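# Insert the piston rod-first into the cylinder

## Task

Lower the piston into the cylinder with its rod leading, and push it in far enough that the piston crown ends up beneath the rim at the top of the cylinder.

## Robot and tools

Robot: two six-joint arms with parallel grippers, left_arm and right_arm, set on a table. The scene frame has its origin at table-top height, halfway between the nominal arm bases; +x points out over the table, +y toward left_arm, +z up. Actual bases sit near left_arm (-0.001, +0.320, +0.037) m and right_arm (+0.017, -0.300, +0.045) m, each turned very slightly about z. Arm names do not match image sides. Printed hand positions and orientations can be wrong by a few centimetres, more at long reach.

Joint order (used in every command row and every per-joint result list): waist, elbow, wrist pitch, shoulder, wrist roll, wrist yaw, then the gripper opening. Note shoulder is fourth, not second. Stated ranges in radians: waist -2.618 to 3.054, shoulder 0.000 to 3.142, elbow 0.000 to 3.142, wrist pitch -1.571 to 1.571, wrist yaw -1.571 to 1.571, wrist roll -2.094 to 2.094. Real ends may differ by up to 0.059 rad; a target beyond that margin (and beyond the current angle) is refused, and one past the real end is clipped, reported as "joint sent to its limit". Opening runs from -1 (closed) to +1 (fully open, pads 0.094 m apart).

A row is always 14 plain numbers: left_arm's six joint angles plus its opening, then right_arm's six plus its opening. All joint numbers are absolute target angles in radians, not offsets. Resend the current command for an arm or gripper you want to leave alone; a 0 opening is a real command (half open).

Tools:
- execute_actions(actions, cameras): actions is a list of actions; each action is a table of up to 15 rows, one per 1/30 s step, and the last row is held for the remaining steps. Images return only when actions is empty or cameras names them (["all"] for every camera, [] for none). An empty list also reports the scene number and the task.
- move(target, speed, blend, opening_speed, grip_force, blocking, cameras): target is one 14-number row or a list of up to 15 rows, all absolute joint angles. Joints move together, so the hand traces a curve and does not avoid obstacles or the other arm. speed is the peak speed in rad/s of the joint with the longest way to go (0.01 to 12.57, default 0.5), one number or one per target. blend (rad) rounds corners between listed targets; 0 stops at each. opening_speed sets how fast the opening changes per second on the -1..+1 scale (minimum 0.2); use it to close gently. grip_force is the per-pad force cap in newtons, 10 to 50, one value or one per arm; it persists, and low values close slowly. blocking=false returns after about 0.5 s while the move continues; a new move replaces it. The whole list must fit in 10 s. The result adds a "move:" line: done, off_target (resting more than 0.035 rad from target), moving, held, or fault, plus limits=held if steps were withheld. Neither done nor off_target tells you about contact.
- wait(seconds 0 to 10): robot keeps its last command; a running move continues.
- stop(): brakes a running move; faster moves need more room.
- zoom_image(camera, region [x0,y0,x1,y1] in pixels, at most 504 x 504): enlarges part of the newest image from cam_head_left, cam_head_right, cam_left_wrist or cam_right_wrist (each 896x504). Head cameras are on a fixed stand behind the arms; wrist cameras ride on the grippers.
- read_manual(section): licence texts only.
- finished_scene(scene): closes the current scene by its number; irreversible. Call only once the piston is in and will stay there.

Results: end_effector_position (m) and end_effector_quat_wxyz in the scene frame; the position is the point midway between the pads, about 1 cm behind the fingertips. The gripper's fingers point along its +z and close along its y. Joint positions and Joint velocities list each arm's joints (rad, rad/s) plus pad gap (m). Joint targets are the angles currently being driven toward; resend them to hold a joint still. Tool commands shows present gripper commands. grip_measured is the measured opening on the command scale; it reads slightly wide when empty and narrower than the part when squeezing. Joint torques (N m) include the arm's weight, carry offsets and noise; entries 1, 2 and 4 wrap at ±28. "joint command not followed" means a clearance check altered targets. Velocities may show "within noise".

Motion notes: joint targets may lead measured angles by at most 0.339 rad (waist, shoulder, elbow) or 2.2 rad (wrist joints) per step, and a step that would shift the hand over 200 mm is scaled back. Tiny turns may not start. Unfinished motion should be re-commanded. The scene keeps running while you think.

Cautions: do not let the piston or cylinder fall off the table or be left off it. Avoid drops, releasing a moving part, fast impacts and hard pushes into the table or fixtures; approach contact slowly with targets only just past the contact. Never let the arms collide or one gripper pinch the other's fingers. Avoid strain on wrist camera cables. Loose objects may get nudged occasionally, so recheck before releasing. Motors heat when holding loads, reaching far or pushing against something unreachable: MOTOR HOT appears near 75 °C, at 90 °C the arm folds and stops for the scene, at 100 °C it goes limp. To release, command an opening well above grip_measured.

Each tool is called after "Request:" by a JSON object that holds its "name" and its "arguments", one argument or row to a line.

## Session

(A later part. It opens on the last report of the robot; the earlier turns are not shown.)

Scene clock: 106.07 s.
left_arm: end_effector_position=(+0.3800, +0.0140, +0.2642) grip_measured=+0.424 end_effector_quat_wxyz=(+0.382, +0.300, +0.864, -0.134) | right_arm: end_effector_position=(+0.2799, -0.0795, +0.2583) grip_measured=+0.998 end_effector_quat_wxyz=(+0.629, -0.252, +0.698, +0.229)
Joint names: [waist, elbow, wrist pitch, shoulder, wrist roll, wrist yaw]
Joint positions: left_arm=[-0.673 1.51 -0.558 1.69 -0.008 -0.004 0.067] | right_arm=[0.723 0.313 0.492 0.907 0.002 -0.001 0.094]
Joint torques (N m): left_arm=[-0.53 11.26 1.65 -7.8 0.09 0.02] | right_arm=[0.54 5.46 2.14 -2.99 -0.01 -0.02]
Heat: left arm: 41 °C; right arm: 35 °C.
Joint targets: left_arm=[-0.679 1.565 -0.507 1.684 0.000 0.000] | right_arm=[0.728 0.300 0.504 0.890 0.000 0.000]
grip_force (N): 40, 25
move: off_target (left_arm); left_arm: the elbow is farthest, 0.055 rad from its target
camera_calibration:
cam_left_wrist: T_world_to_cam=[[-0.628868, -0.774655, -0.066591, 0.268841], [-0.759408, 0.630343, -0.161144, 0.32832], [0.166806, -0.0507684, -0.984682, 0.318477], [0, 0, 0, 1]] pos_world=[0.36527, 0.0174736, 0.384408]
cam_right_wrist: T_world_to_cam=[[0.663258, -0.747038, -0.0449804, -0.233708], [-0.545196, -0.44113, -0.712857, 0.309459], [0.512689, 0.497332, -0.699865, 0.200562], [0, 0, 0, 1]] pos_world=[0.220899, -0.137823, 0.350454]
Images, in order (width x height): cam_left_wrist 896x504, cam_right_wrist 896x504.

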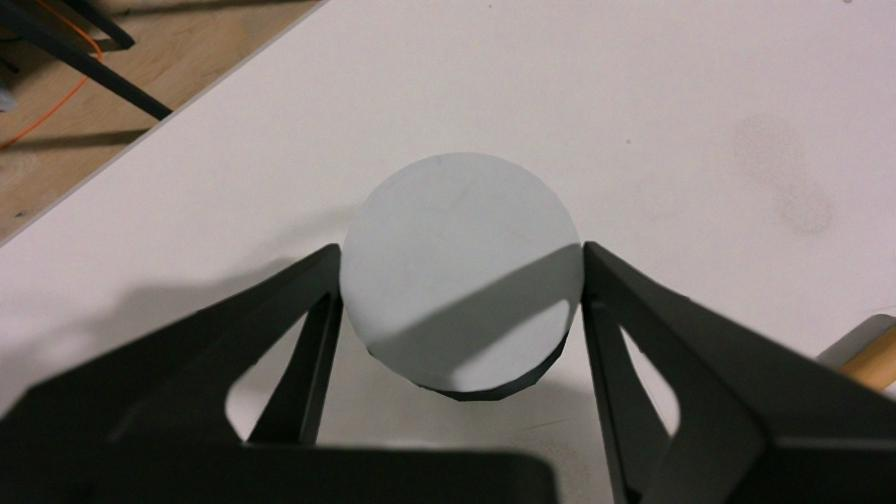

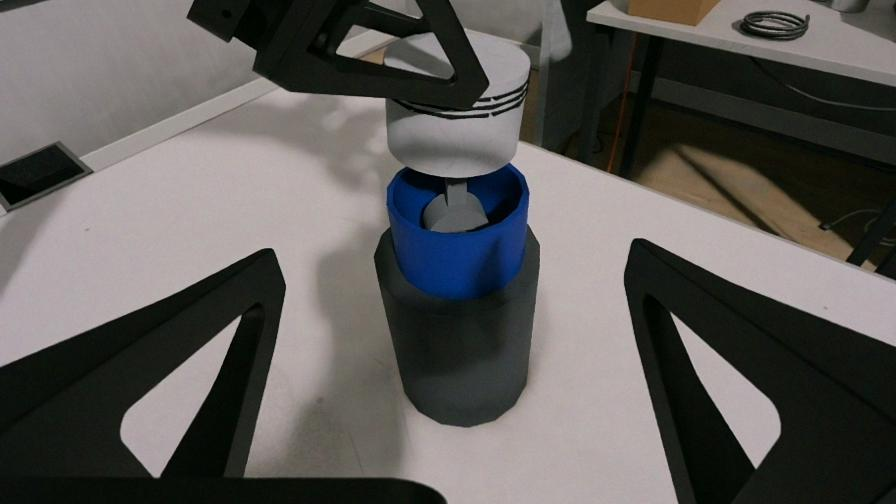

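Request:
{"name": "move", "arguments": {
  "target": [-0.683, 1.289, -0.208, 1.573, 0, 0, 0.36, 0.728, 0.300, 0.504, 0.890, 0, 0, 1.0],
  "speed": 0.2,
  "cameras": ["cam_right_wrist", "cam_left_wrist"]
}}

Request:
{"name": "zoom_image", "arguments": {
  "camera": "cam_right_wrist",
  "region": [360, 60, 560, 310]
}}

Request:
{"name": "zoom_image", "arguments": {
  "camera": "cam_left_wrist",
  "region": [310, 130, 610, 470]
}}

Scene clock: 114.73 s.
left_arm: end_effector_position=(+0.3777, +0.0142, +0.2347) grip_measured=+0.424 end_effector_quat_wxyz=(+0.415, +0.296, +0.848, -0.147) | right_arm: end_effector_position=(+0.2799, -0.0795, +0.2583) grip_measured=+0.998 end_effector_quat_wxyz=(+0.629, -0.252, +0.698, +0.229)
Joint names: [waist, elbow, wrist pitch, shoulder, wrist roll, wrist yaw]
Joint positions: left_arm=[-0.676 1.28 -0.299 1.64 -0.008 -0.004 0.067] | right_arm=[0.723 0.313 0.492 0.907 0.002 -0.001 0.094]
Joint torques (N m): left_arm=[-0.65 7.71 2.1 -12.12 0.08 0.02] | right_arm=[0.55 5.34 2.14 -2.96 -0.01 0]
Heat: left arm: 42 °C; right arm: 35 °C.
Joint targets: left_arm=[-0.683 1.289 -0.208 1.573 0.000 0.000] | right_arm=[0.728 0.300 0.504 0.890 0.000 0.000]
grip_force (N): 40, 25
move: off_target (left_arm); left_arm: the wrist pitch is farthest, 0.091 rad from its target
camera_calibration:
cam_left_wrist: T_world_to_cam=[[-0.626917, -0.776232, -0.0666245, 0.264894], [-0.745749, 0.622641, -0.237017, 0.334539], [0.225463, -0.0989046, -0.969218, 0.26476], [0, 0, 0, 1]] pos_world=[0.355855, 0.0235072, 0.35355]
cam_right_wrist: T_world_to_cam=[[0.663258, -0.747038, -0.0449804, -0.233708], [-0.545196, -0.44113, -0.712857, 0.309459], [0.512689, 0.497332, -0.699865, 0.200562], [0, 0, 0, 1]] pos_world=[0.220899, -0.137823, 0.350454]
Images, in order (width x height): cam_left_wrist 896x504, cam_right_wrist 896x504.

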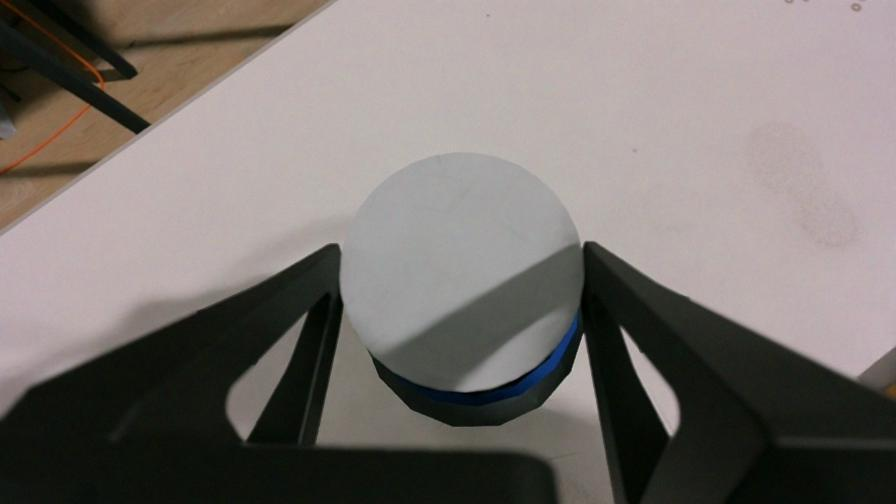

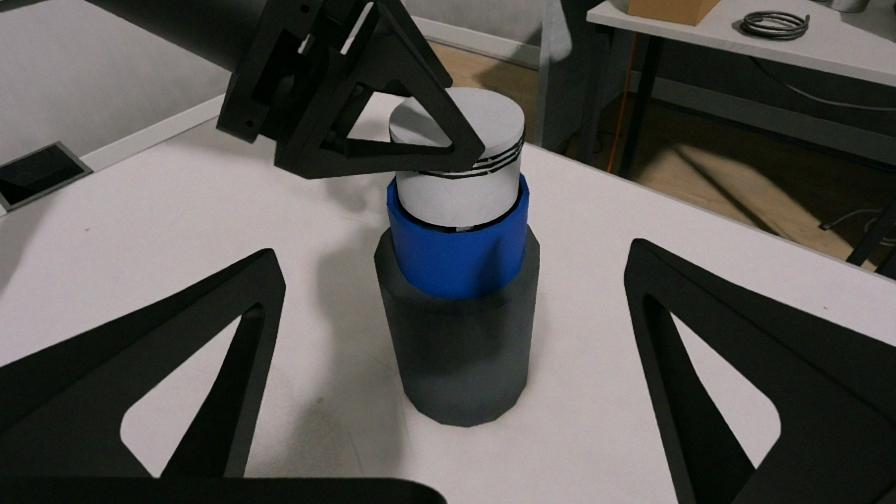

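Scaled by 2.016 from the camera's 896x504 image, which has a finer 1280x720 frame.

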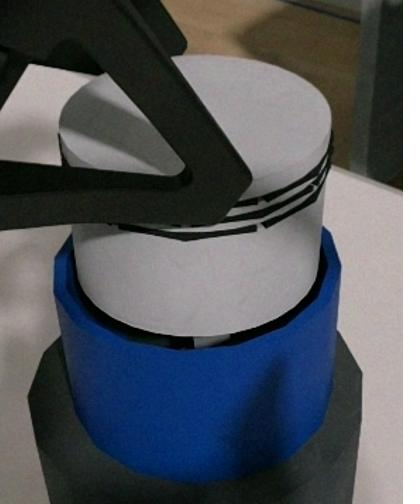

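Scaled by 1.482 from the camera's 896x504 image, which has a finer 1280x720 frame.

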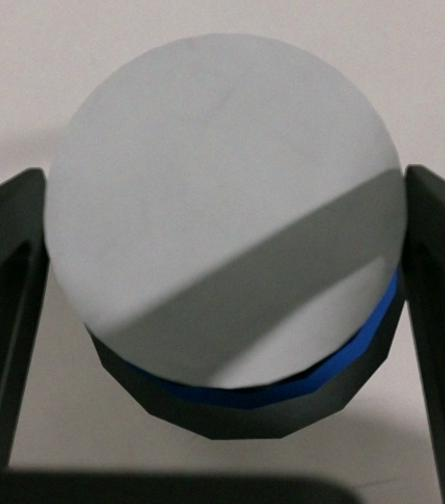

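Request:
{"name": "move", "arguments": {
  "target": [-0.686, 1.213, -0.119, 1.565, 0, 0, 0.36, 0.728, 0.300, 0.504, 0.890, 0, 0, 1.0],
  "speed": 0.12,
  "cameras": ["cam_right_wrist", "cam_left_wrist"]
}}

Request:
{"name": "zoom_image", "arguments": {
  "camera": "cam_right_wrist",
  "region": [360, 80, 560, 310]
}}

Request:
{"name": "zoom_image", "arguments": {
  "camera": "cam_left_wrist",
  "region": [310, 130, 610, 470]
}}

Scene clock: 122.70 s.
left_arm: end_effector_position=(+0.3753, +0.0138, +0.2228) grip_measured=+0.424 end_effector_quat_wxyz=(+0.424, +0.296, +0.843, -0.151) | right_arm: end_effector_position=(+0.2799, -0.0795, +0.2583) grip_measured=+0.998 end_effector_quat_wxyz=(+0.629, -0.252, +0.698, +0.229)
Joint names: [waist, elbow, wrist pitch, shoulder, wrist roll, wrist yaw]
Joint positions: left_arm=[-0.68 1.204 -0.211 1.631 -0.008 -0.004 0.067] | right_arm=[0.723 0.313 0.492 0.907 0.002 -0.001 0.094]
Joint torques (N m): left_arm=[-0.59 7.64 2.13 -11.9 0.09 0.02] | right_arm=[0.46 5.41 2.11 -2.92 -0.02 0]
Heat: left arm: 42 °C; right arm: 35 °C.
Joint targets: left_arm=[-0.686 1.213 -0.119 1.565 0.000 0.000] | right_arm=[0.728 0.300 0.504 0.890 0.000 0.000]
grip_force (N): 40, 25
move: off_target (left_arm); left_arm: the wrist pitch is farthest, 0.092 rad from its target
camera_calibration:
cam_left_wrist: T_world_to_cam=[[-0.628777, -0.774738, -0.0664902, 0.262905], [-0.739015, 0.621995, -0.258804, 0.33248], [0.241862, -0.113593, -0.963639, 0.246573], [0, 0, 0, 1]] pos_world=[0.35138, 0.0248904, 0.341135]
cam_right_wrist: T_world_to_cam=[[0.663258, -0.747038, -0.0449804, -0.233708], [-0.545196, -0.44113, -0.712857, 0.309459], [0.512689, 0.497332, -0.699865, 0.200562], [0, 0, 0, 1]] pos_world=[0.220899, -0.137823, 0.350454]
Images, in order (width x height): cam_left_wrist 896x504, cam_right_wrist 896x504.

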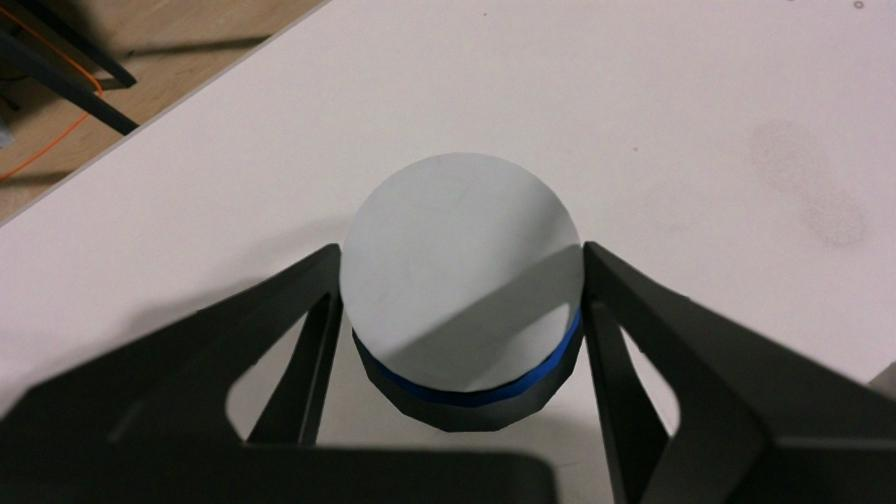

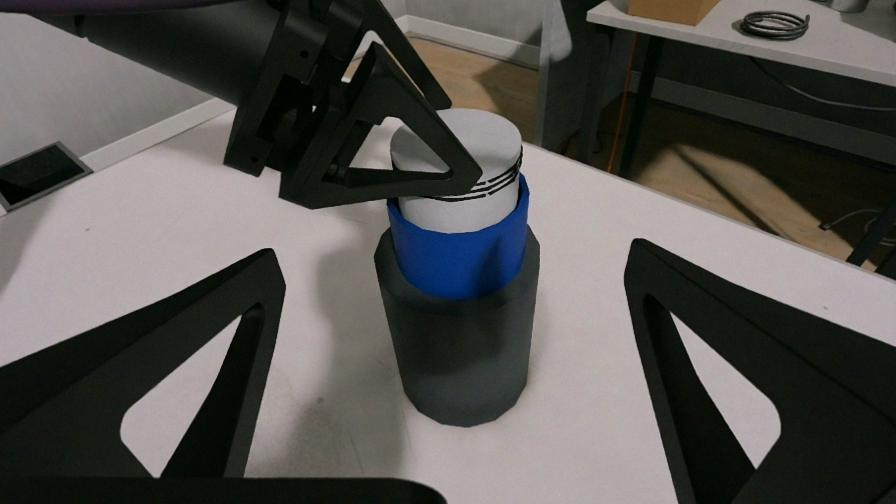

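Scaled by 2.191 from the camera's 896x504 image, which has a finer 1280x720 frame.

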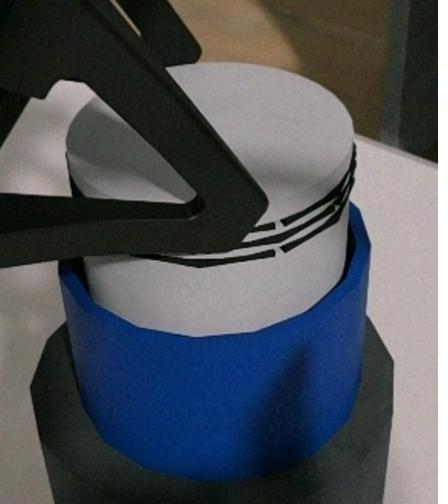

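Scaled by 1.482 from the camera's 896x504 image, which has a finer 1280x720 frame.

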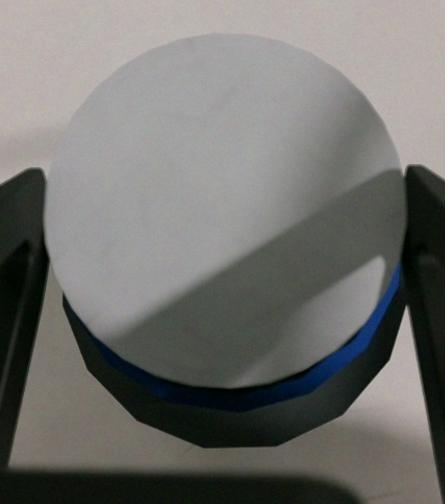

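Request:
{"name": "move", "arguments": {
  "target": [-0.684, 1.150, -0.042, 1.640, 0, 0, 0.36, 0.728, 0.300, 0.504, 0.890, 0, 0, 1.0],
  "speed": 0.1,
  "cameras": ["cam_right_wrist", "cam_left_wrist"]
}}

Request:
{"name": "zoom_image", "arguments": {
  "camera": "cam_right_wrist",
  "region": [360, 80, 560, 310]
}}

Request:
{"name": "zoom_image", "arguments": {
  "camera": "cam_left_wrist",
  "region": [310, 130, 610, 470]
}}

Scene clock: 126.13 s.
left_arm: end_effector_position=(+0.3747, +0.0143, +0.2037) grip_measured=+0.424 end_effector_quat_wxyz=(+0.424, +0.296, +0.843, -0.151) | right_arm: end_effector_position=(+0.2799, -0.0795, +0.2583) grip_measured=+0.998 end_effector_quat_wxyz=(+0.629, -0.252, +0.698, +0.229)
Joint names: [waist, elbow, wrist pitch, shoulder, wrist roll, wrist yaw]
Joint positions: left_arm=[-0.68 1.141 -0.134 1.645 -0.008 -0.004 0.067] | right_arm=[0.723 0.313 0.492 0.907 0.002 -0.001 0.094]
Joint torques (N m): left_arm=[-0.4 7.58 2.13 -7.25 0.08 0.02] | right_arm=[0.49 5.41 2.18 -2.86 -0.01 -0.02]
Heat: left arm: 43 °C; right arm: 35 °C.
Joint targets: left_arm=[-0.684 1.150 -0.042 1.640 0.000 0.000] | right_arm=[0.728 0.300 0.504 0.890 0.000 0.000]
grip_force (N): 40, 25
move: off_target (left_arm); left_arm: the wrist pitch is farthest, 0.092 rad from its target
camera_calibration:
cam_left_wrist: T_world_to_cam=[[-0.628798, -0.774716, -0.0665369, 0.261661], [-0.739094, 0.622076, -0.258382, 0.326646], [0.241564, -0.113293, -0.963749, 0.228405], [0, 0, 0, 1]] pos_world=[0.350779, 0.0253909, 0.321935]
cam_right_wrist: T_world_to_cam=[[0.663258, -0.747038, -0.0449804, -0.233708], [-0.545196, -0.44113, -0.712857, 0.309459], [0.512689, 0.497332, -0.699865, 0.200562], [0, 0, 0, 1]] pos_world=[0.220899, -0.137823, 0.350454]
Images, in order (width x height): cam_left_wrist 896x504, cam_right_wrist 896x504.

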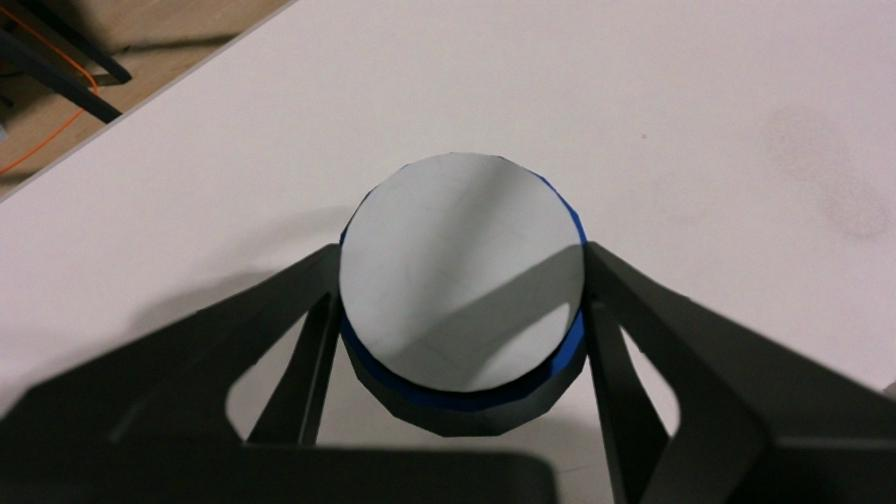

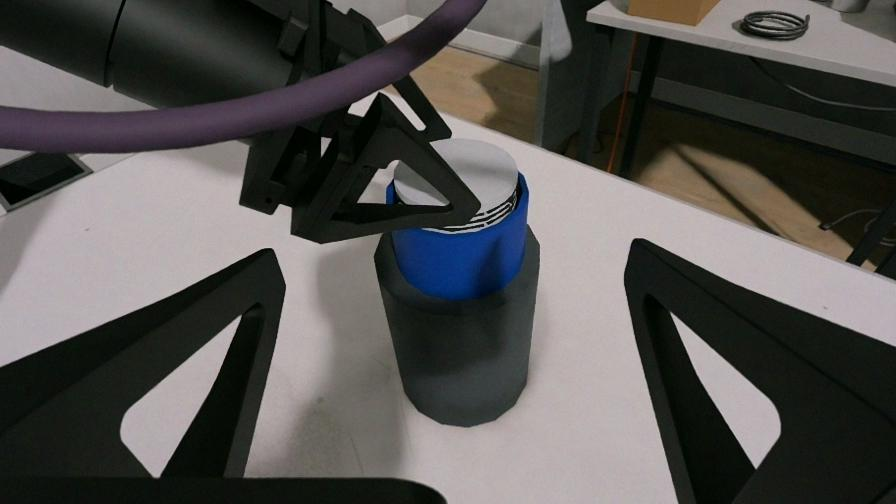

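Scaled by 2.191 from the camera's 896x504 image, which has a finer 1280x720 frame.

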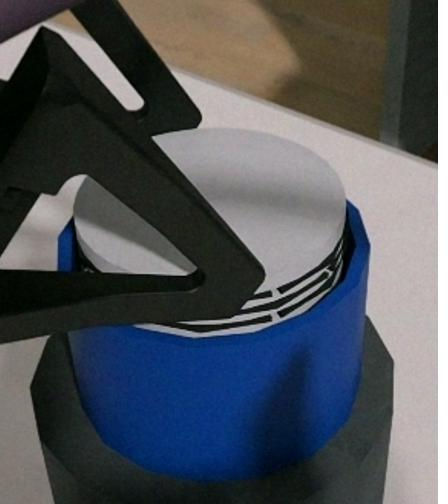

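Scaled by 1.482 from the camera's 896x504 image, which has a finer 1280x720 frame.

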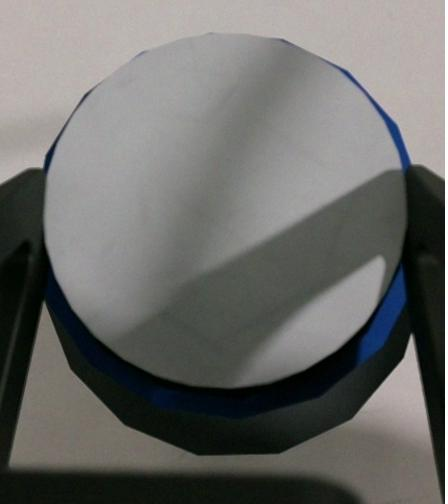

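Request:
{"name": "move", "arguments": {
  "target": [-0.6765, 1.130, -0.022, 1.640, 0, 0, 0.36, 0.728, 0.300, 0.504, 0.890, 0, 0, 1.0],
  "speed": 0.06,
  "cameras": ["cam_right_wrist", "cam_left_wrist"]
}}

Request:
{"name": "zoom_image", "arguments": {
  "camera": "cam_right_wrist",
  "region": [360, 80, 560, 310]
}}

Request:
{"name": "zoom_image", "arguments": {
  "camera": "cam_left_wrist",
  "region": [310, 130, 610, 470]
}}

Scene clock: 129.47 s.
left_arm: end_effector_position=(+0.3742, +0.0147, +0.2001) grip_measured=+0.424 end_effector_quat_wxyz=(+0.425, +0.296, +0.842, -0.152) | right_arm: end_effector_position=(+0.2799, -0.0795, +0.2583) grip_measured=+0.998 end_effector_quat_wxyz=(+0.629, -0.252, +0.698, +0.229)
Joint names: [waist, elbow, wrist pitch, shoulder, wrist roll, wrist yaw]
Joint positions: left_arm=[-0.68 1.123 -0.112 1.645 -0.008 -0.004 0.067] | right_arm=[0.723 0.313 0.492 0.907 0.002 -0.001 0.094]
Joint torques (N m): left_arm=[0.28 7.45 2.11 -7.24 0.08 0.02] | right_arm=[0.55 5.41 2.12 -2.92 -0.01 -0.01]
Heat: left arm: 44 °C; right arm: 35 °C.
Joint targets: left_arm=[-0.677 1.130 -0.022 1.640 0.000 0.000] | right_arm=[0.728 0.300 0.504 0.890 0.000 0.000]
grip_force (N): 40, 25
move: off_target (left_arm); left_arm: the wrist pitch is farthest, 0.090 rad from its target
camera_calibration:
cam_left_wrist: T_world_to_cam=[[-0.628552, -0.774918, -0.0665226, 0.261305], [-0.738251, 0.621346, -0.262514, 0.325634], [0.244761, -0.115894, -0.962632, 0.223726], [0, 0, 0, 1]] pos_world=[0.349884, 0.0260869, 0.318232]
cam_right_wrist: T_world_to_cam=[[0.663258, -0.747038, -0.0449804, -0.233708], [-0.545196, -0.44113, -0.712857, 0.309459], [0.512689, 0.497332, -0.699865, 0.200562], [0, 0, 0, 1]] pos_world=[0.220899, -0.137823, 0.350454]
Images, in order (width x height): cam_left_wrist 896x504, cam_right_wrist 896x504.

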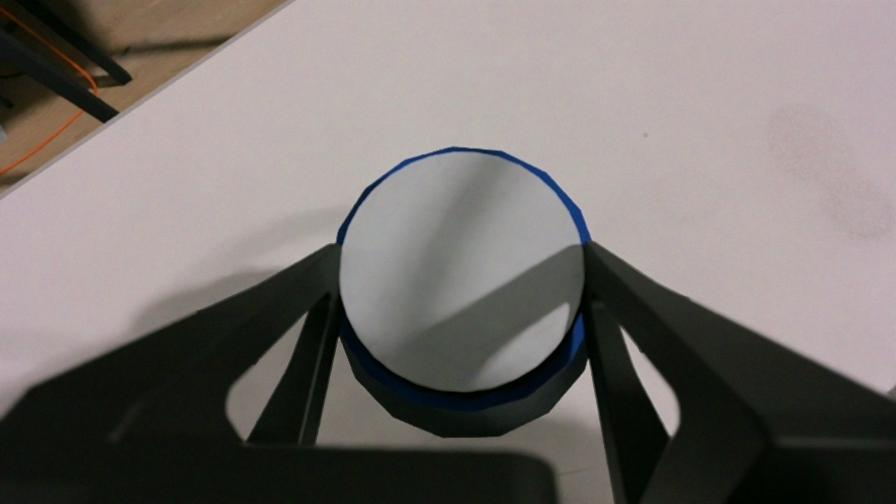

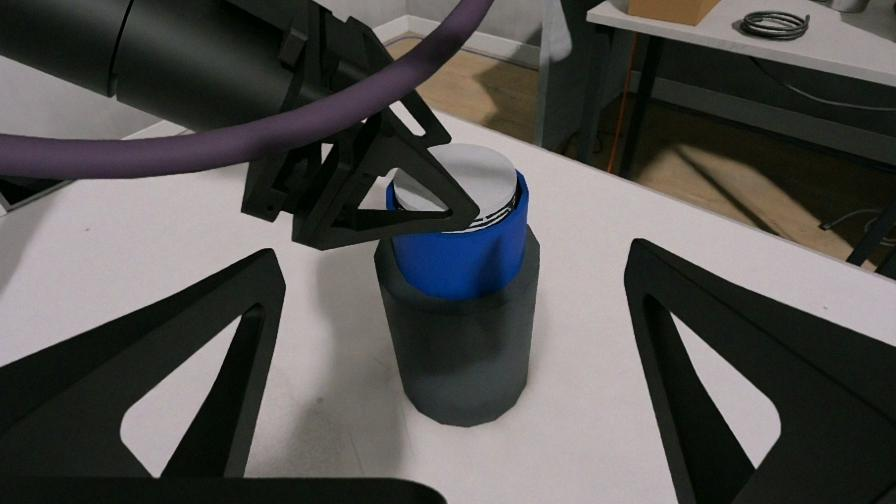

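Scaled by 2.191 from the camera's 896x504 image, which has a finer 1280x720 frame.

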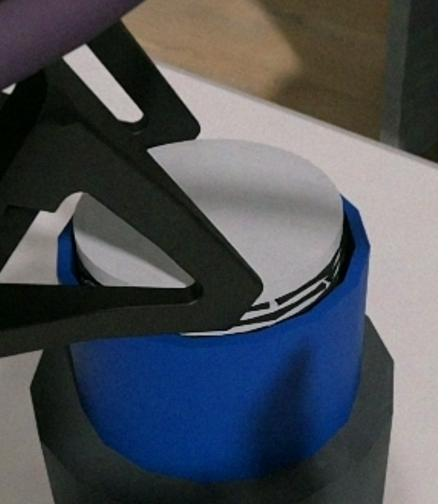

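Scaled by 1.482 from the camera's 896x504 image, which has a finer 1280x720 frame.

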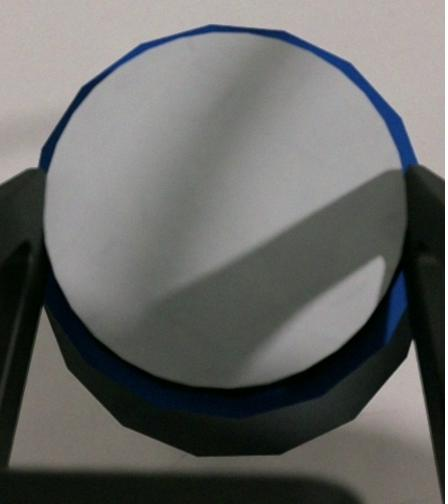

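Request:
{"name": "move", "arguments": {
  "target": [-0.6712, 1.124, -0.016, 1.640, 0, 0, 0.36, 0.728, 0.300, 0.504, 0.890, 0, 0, 1.0],
  "speed": 0.06,
  "cameras": ["cam_right_wrist", "cam_left_wrist"]
}}

Request:
{"name": "zoom_image", "arguments": {
  "camera": "cam_right_wrist",
  "region": [360, 80, 560, 310]
}}

Request:
{"name": "zoom_image", "arguments": {
  "camera": "cam_left_wrist",
  "region": [310, 130, 610, 470]
}}

Scene clock: 131.37 s.
left_arm: end_effector_position=(+0.3751, +0.0161, +0.1990) grip_measured=+0.424 end_effector_quat_wxyz=(+0.426, +0.294, +0.842, -0.151) | right_arm: end_effector_position=(+0.2799, -0.0795, +0.2583) grip_measured=+0.998 end_effector_quat_wxyz=(+0.629, -0.252, +0.698, +0.229)
Joint names: [waist, elbow, wrist pitch, shoulder, wrist roll, wrist yaw]
Joint positions: left_arm=[-0.676 1.117 -0.104 1.645 -0.008 -0.004 0.067] | right_arm=[0.723 0.313 0.492 0.907 0.002 -0.001 0.094]
Joint torques (N m): left_arm=[0.43 7.39 2.1 -7.23 0.09 0.02] | right_arm=[0.53 5.33 2.12 -3 -0.04 0.01]
Heat: left arm: 44 °C; right arm: 35 °C.
Joint targets: left_arm=[-0.671 1.124 -0.016 1.640 0.000 0.000] | right_arm=[0.728 0.300 0.504 0.890 0.000 0.000]
grip_force (N): 40, 25
move: off_target (left_arm); left_arm: the wrist pitch is farthest, 0.088 rad from its target
camera_calibration:
cam_left_wrist: T_world_to_cam=[[-0.62579, -0.777147, -0.0665508, 0.261919], [-0.740084, 0.61855, -0.263956, 0.326247], [0.246297, -0.115928, -0.962236, 0.221968], [0, 0, 0, 1]] pos_world=[0.350687, 0.027482, 0.317131]
cam_right_wrist: T_world_to_cam=[[0.663258, -0.747038, -0.0449804, -0.233708], [-0.545196, -0.44113, -0.712857, 0.309459], [0.512689, 0.497332, -0.699865, 0.200562], [0, 0, 0, 1]] pos_world=[0.220899, -0.137823, 0.350454]
Images, in order (width x height): cam_left_wrist 896x504, cam_right_wrist 896x504.

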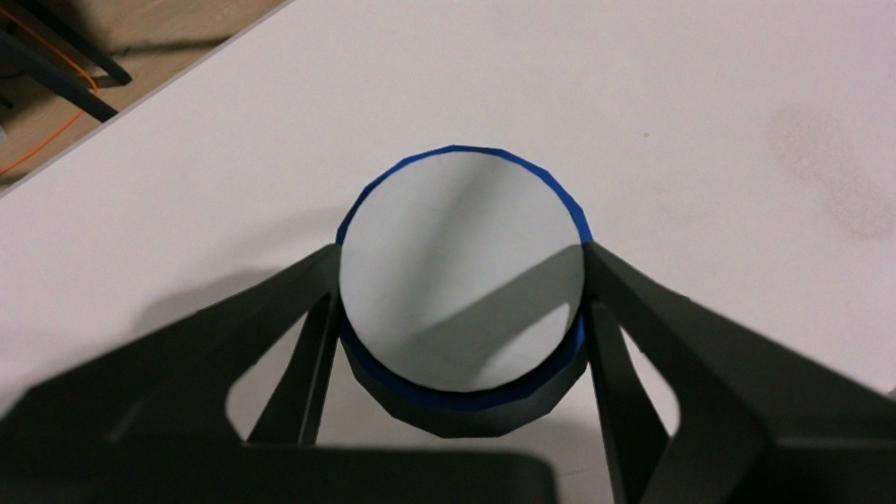

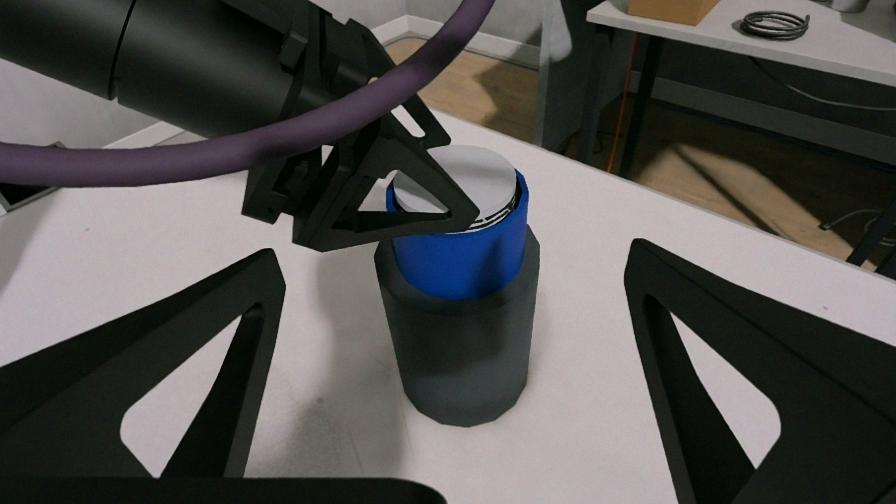

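Scaled by 2.191 from the camera's 896x504 image, which has a finer 1280x720 frame.

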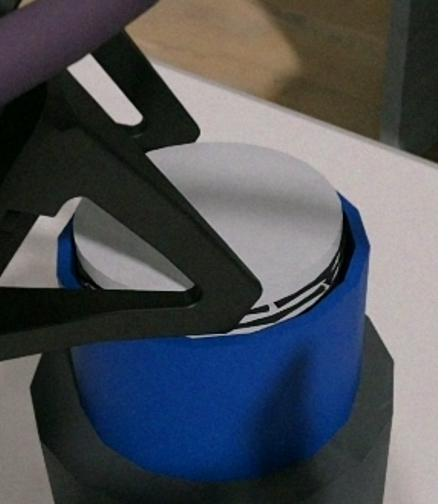

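Scaled by 1.482 from the camera's 896x504 image, which has a finer 1280x720 frame.

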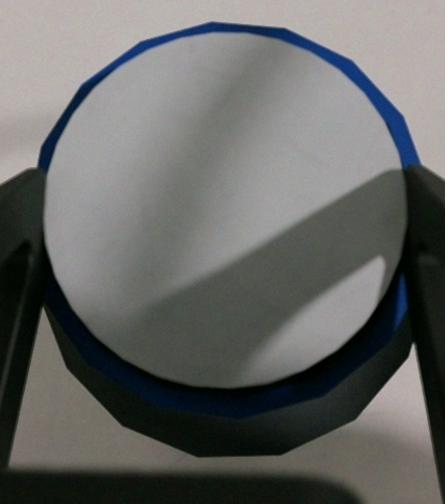

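Request:
{"name": "move", "arguments": {
  "target": [-0.666, 1.119, -0.011, 1.637, 0, 0, 0.36, 0.728, 0.300, 0.504, 0.890, 0, 0, 1.0],
  "speed": 0.06,
  "cameras": ["cam_right_wrist", "cam_left_wrist"]
}}

Request:
{"name": "zoom_image", "arguments": {
  "camera": "cam_left_wrist",
  "region": [310, 130, 610, 470]
}}

Scene clock: 133.13 s.
left_arm: end_effector_position=(+0.3763, +0.0175, +0.1984) grip_measured=+0.424 end_effector_quat_wxyz=(+0.428, +0.292, +0.842, -0.151) | right_arm: end_effector_position=(+0.2799, -0.0795, +0.2583) grip_measured=+0.998 end_effector_quat_wxyz=(+0.630, -0.252, +0.698, +0.229)
Joint names: [waist, elbow, wrist pitch, shoulder, wrist roll, wrist yaw]
Joint positions: left_arm=[-0.673 1.113 -0.098 1.645 -0.008 -0.004 0.067] | right_arm=[0.723 0.313 0.492 0.907 0.002 -0.001 0.094]
Joint torques (N m): left_arm=[0.58 7.36 2.1 -7.43 0.09 0.02] | right_arm=[0.51 5.26 2.13 -2.99 -0.02 -0.01]
Heat: left arm: 44 °C; right arm: 35 °C.
Joint targets: left_arm=[-0.666 1.119 -0.011 1.637 0.000 0.000] | right_arm=[0.728 0.300 0.504 0.890 0.000 0.000]
grip_force (N): 40, 25
move: off_target (left_arm); left_arm: the wrist pitch is farthest, 0.087 rad from its target
camera_calibration:
cam_left_wrist: T_world_to_cam=[[-0.622761, -0.779584, -0.0664645, 0.262584], [-0.741932, 0.615376, -0.266175, 0.327277], [0.248407, -0.116452, -0.96163, 0.220422], [0, 0, 0, 1]] pos_world=[0.35159, 0.028976, 0.31653]
cam_right_wrist: T_world_to_cam=[[0.663233, -0.747062, -0.0449515, -0.233711], [-0.54501, -0.440945, -0.713114, 0.309604], [0.512919, 0.49746, -0.699605, 0.200508], [0, 0, 0, 1]] pos_world=[0.220898, -0.137824, 0.350554]
Images, in order (width x height): cam_left_wrist 896x504, cam_right_wrist 896x504.

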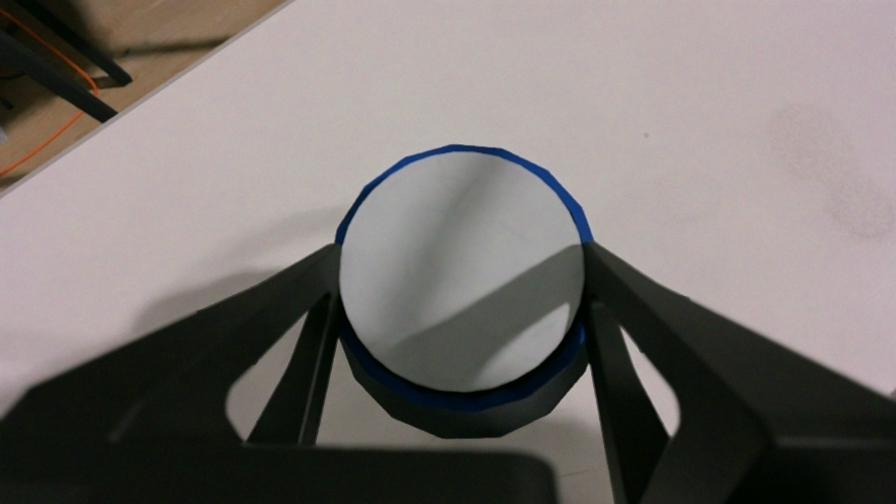

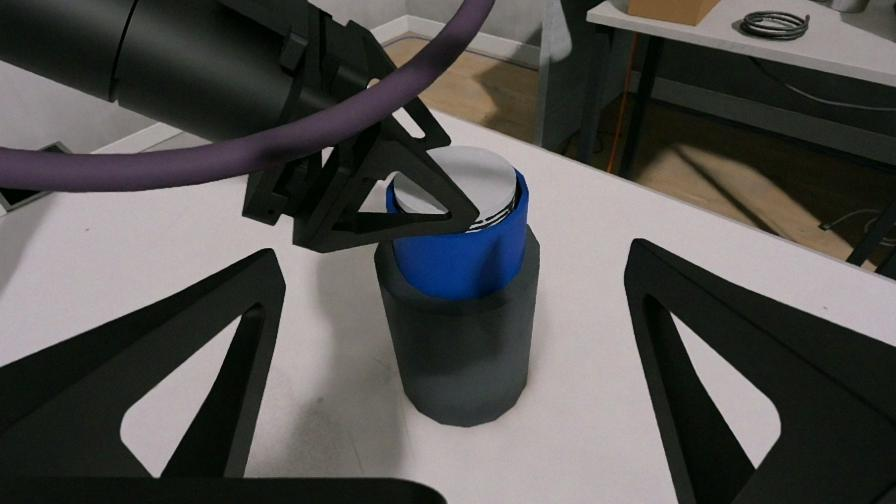

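Scaled by 1.482 from the camera's 896x504 image, which has a finer 1280x720 frame.

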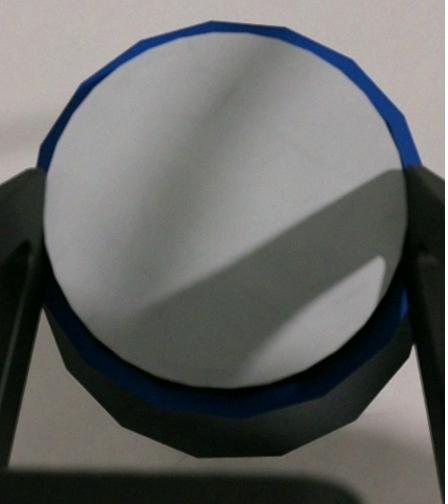

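Request:
{"name": "move", "arguments": {
  "target": [-0.6625, 1.117, -0.009, 1.637, 0, 0, 0.36, 0.728, 0.300, 0.504, 0.890, 0, 0, 1.0],
  "speed": 0.06,
  "cameras": ["cam_right_wrist", "cam_left_wrist"]
}}

Request:
{"name": "zoom_image", "arguments": {
  "camera": "cam_left_wrist",
  "region": [310, 130, 610, 470]
}}

Request:
{"name": "zoom_image", "arguments": {
  "camera": "cam_right_wrist",
  "region": [360, 80, 560, 310]
}}

Scene clock: 135.07 s.
left_arm: end_effector_position=(+0.3770, +0.0183, +0.1985) grip_measured=+0.424 end_effector_quat_wxyz=(+0.428, +0.291, +0.842, -0.150) | right_arm: end_effector_position=(+0.2799, -0.0795, +0.2583) grip_measured=+0.998 end_effector_quat_wxyz=(+0.630, -0.252, +0.698, +0.229)
Joint names: [waist, elbow, wrist pitch, shoulder, wrist roll, wrist yaw]
Joint positions: left_arm=[-0.67 1.113 -0.098 1.645 -0.008 -0.004 0.067] | right_arm=[0.723 0.313 0.492 0.907 0.002 -0.001 0.094]
Joint torques (N m): left_arm=[0.7 7.2 2.1 -7.43 0.08 0.02] | right_arm=[0.46 5.39 2.15 -3 -0.02 0]
Heat: left arm: 44 °C; right arm: 36 °C.
Joint targets: left_arm=[-0.663 1.117 -0.009 1.637 0.000 0.000] | right_arm=[0.728 0.300 0.504 0.890 0.000 0.000]
grip_force (N): 40, 25
move: off_target (left_arm); left_arm: the wrist pitch is farthest, 0.089 rad from its target
camera_calibration:
cam_left_wrist: T_world_to_cam=[[-0.620931, -0.781037, -0.0665273, 0.263067], [-0.743262, 0.613604, -0.266555, 0.327975], [0.249011, -0.116065, -0.961521, 0.220177], [0, 0, 0, 1]] pos_world=[0.352291, 0.0297734, 0.31663]
cam_right_wrist: T_world_to_cam=[[0.663233, -0.747062, -0.0449515, -0.233711], [-0.54501, -0.440945, -0.713114, 0.309604], [0.512919, 0.49746, -0.699605, 0.200508], [0, 0, 0, 1]] pos_world=[0.220898, -0.137824, 0.350554]
Images, in order (width x height): cam_left_wrist 896x504, cam_right_wrist 896x504.

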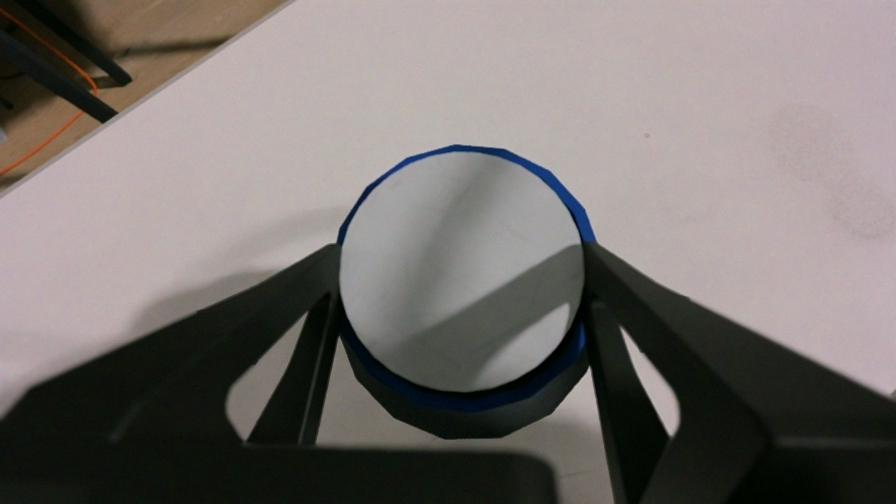

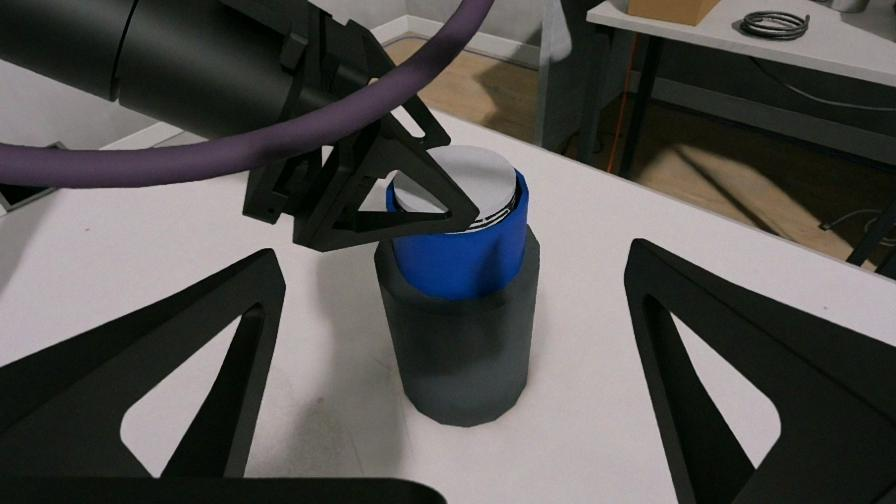

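Scaled by 1.482 from the camera's 896x504 image, which has a finer 1280x720 frame.

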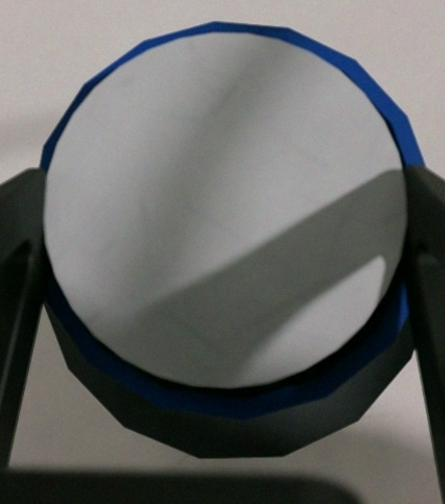

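Scaled by 2.191 from the camera's 896x504 image, which has a finer 1280x720 frame.

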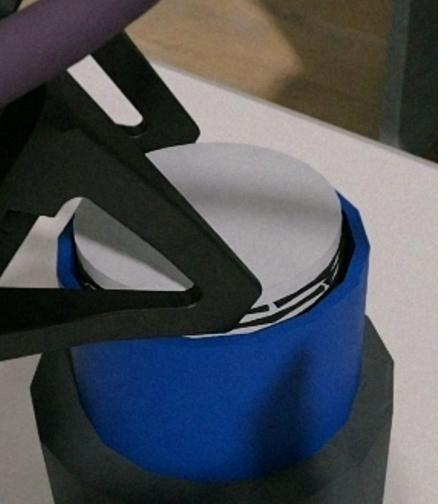

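Request:
{"name": "execute_actions", "arguments": {
  "actions": [
    [[-0.6625,1.117,-0.009,1.637,0,0,0.42,0.728,0.300,0.504,0.890,0,0,1.0]],
    [[-0.6625,1.117,-0.009,1.637,0,0,0.44,0.728,0.300,0.504,0.890,0,0,1.0]],
    [[-0.6625,1.117,-0.009,1.637,0,0,0.448,0.728,0.300,0.504,0.890,0,0,1.0]],
    [[-0.6625,1.117,-0.009,1.637,0,0,0.451,0.728,0.300,0.504,0.890,0,0,1.0]],
    [[-0.6625,1.117,-0.009,1.637,0,0,0.453,0.728,0.300,0.504,0.890,0,0,1.0]],
    [[-0.6625,1.117,-0.009,1.637,0,0,0.454,0.728,0.300,0.504,0.890,0,0,1.0]],
    [[-0.6625,1.117,-0.009,1.637,0,0,0.455,0.728,0.300,0.504,0.890,0,0,1.0]]
  ],
  "cameras": ["cam_right_wrist"]
}}

Scene clock: 139.83 s.
left_arm: end_effector_position=(+0.3851, +0.0131, +0.2127) grip_measured=+0.455 end_effector_quat_wxyz=(+0.456, +0.285, +0.827, -0.160) | right_arm: end_effector_position=(+0.2799, -0.0795, +0.2583) grip_measured=+0.998 end_effector_quat_wxyz=(+0.630, -0.252, +0.698, +0.229)
Joint names: [waist, elbow, wrist pitch, shoulder, wrist roll, wrist yaw]
Joint positions: left_arm=[-0.668 1.113 -0.029 1.645 -0.007 -0.004 0.068] | right_arm=[0.723 0.313 0.492 0.907 0.002 -0.001 0.094]
Joint torques (N m): left_arm=[0.53 7.28 1.51 -7.47 0.08 0.02] | right_arm=[0.54 5.44 2.15 -3 -0.03 0.01]
Heat: left arm: 44 °C; right arm: 36 °C.
Joint targets: left_arm=[-0.662 1.117 -0.009 1.637 0.000 0.000] | right_arm=[0.728 0.300 0.504 0.890 0.000 0.000]
grip_force (N): 40, 25
camera_calibration:
cam_right_wrist: T_world_to_cam=[[0.663233, -0.747062, -0.0449515, -0.233711], [-0.54501, -0.440945, -0.713114, 0.309604], [0.512919, 0.49746, -0.699605, 0.200508], [0, 0, 0, 1]] pos_world=[0.220898, -0.137824, 0.350554]
Images, in order (width x height): cam_right_wrist 896x504.

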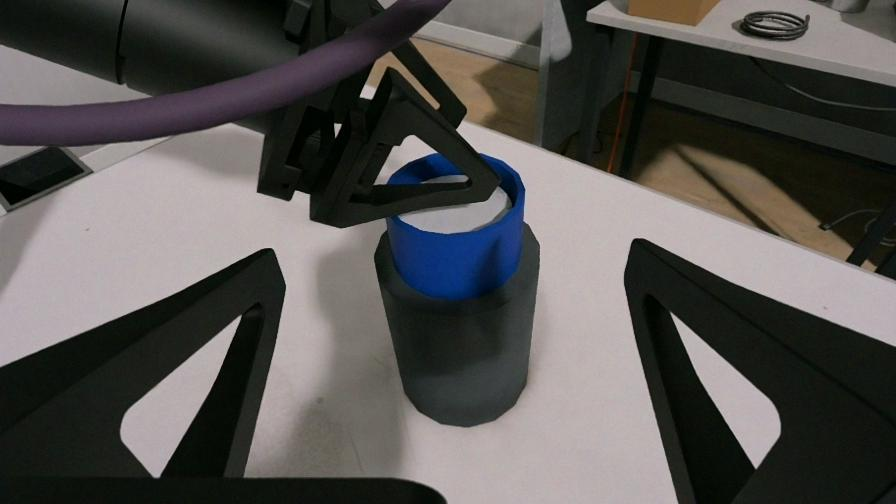

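Request:
{"name": "move", "arguments": {
  "target": [
    [-0.6625, 1.055, -0.07, 1.40, 0, 0, 0.6, 0.728, 0.300, 0.504, 0.890, 0, 0, 1.0],
    [-0.15, 0.99, -0.115, 1.22, 0, 0, 0.6, 0.728, 0.300, 0.504, 0.890, 0, 0, 1.0]
  ],
  "speed": [0.4, 0.7],
  "blend": [0.05, 0],
  "cameras": ["cam_right_wrist"]
}}

Request:
{"name": "zoom_image", "arguments": {
  "camera": "cam_right_wrist",
  "region": [360, 120, 560, 320]
}}

Scene clock: 142.77 s.
left_arm: end_effector_position=(+0.4175, +0.2557, +0.3223) grip_measured=+0.598 end_effector_quat_wxyz=(+0.576, +0.059, +0.814, -0.045) | right_arm: end_effector_position=(+0.2799, -0.0795, +0.2583) grip_measured=+0.998 end_effector_quat_wxyz=(+0.630, -0.252, +0.698, +0.229)
Joint names: [waist, elbow, wrist pitch, shoulder, wrist roll, wrist yaw]
Joint positions: left_arm=[-0.149 1.003 -0.098 1.243 -0.007 -0.003 0.075] | right_arm=[0.723 0.313 0.492 0.907 0.002 -0.001 0.094]
Joint torques (N m): left_arm=[-0.08 6.26 1.28 -5.35 0.07 0.01] | right_arm=[0.5 5.49 2.13 -2.95 -0.01 0.02]
Heat: left arm: 43 °C; right arm: 36 °C.
Joint targets: left_arm=[-0.150 0.990 -0.115 1.220 0.000 0.000] | right_arm=[0.728 0.300 0.504 0.890 0.000 0.000]
grip_force (N): 40, 25
move: done
camera_calibration:
cam_right_wrist: T_world_to_cam=[[0.663233, -0.747062, -0.0449515, -0.233711], [-0.54501, -0.440945, -0.713114, 0.309604], [0.512919, 0.49746, -0.699605, 0.200508], [0, 0, 0, 1]] pos_world=[0.220898, -0.137824, 0.350554]
Images, in order (width x height): cam_right_wrist 896x504.

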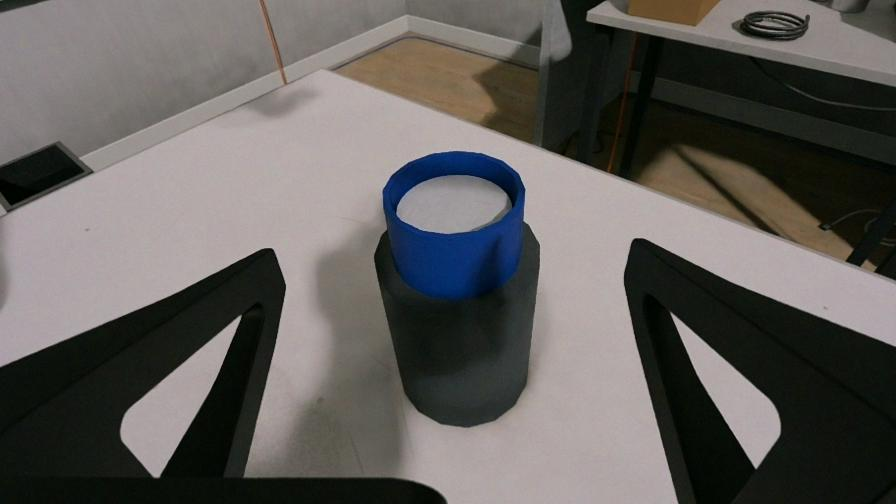

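Scaled by 2.520 from the camera's 896x504 image, which has a finer 1280x720 frame.

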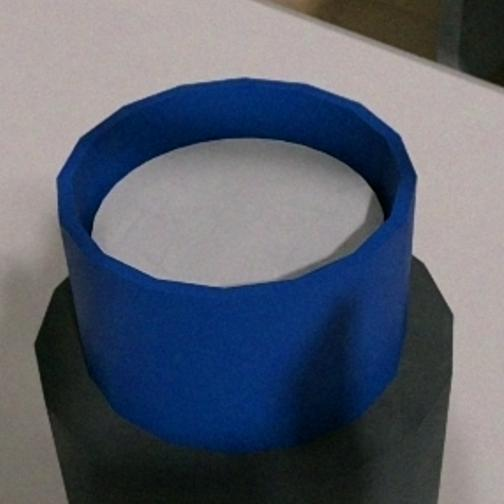

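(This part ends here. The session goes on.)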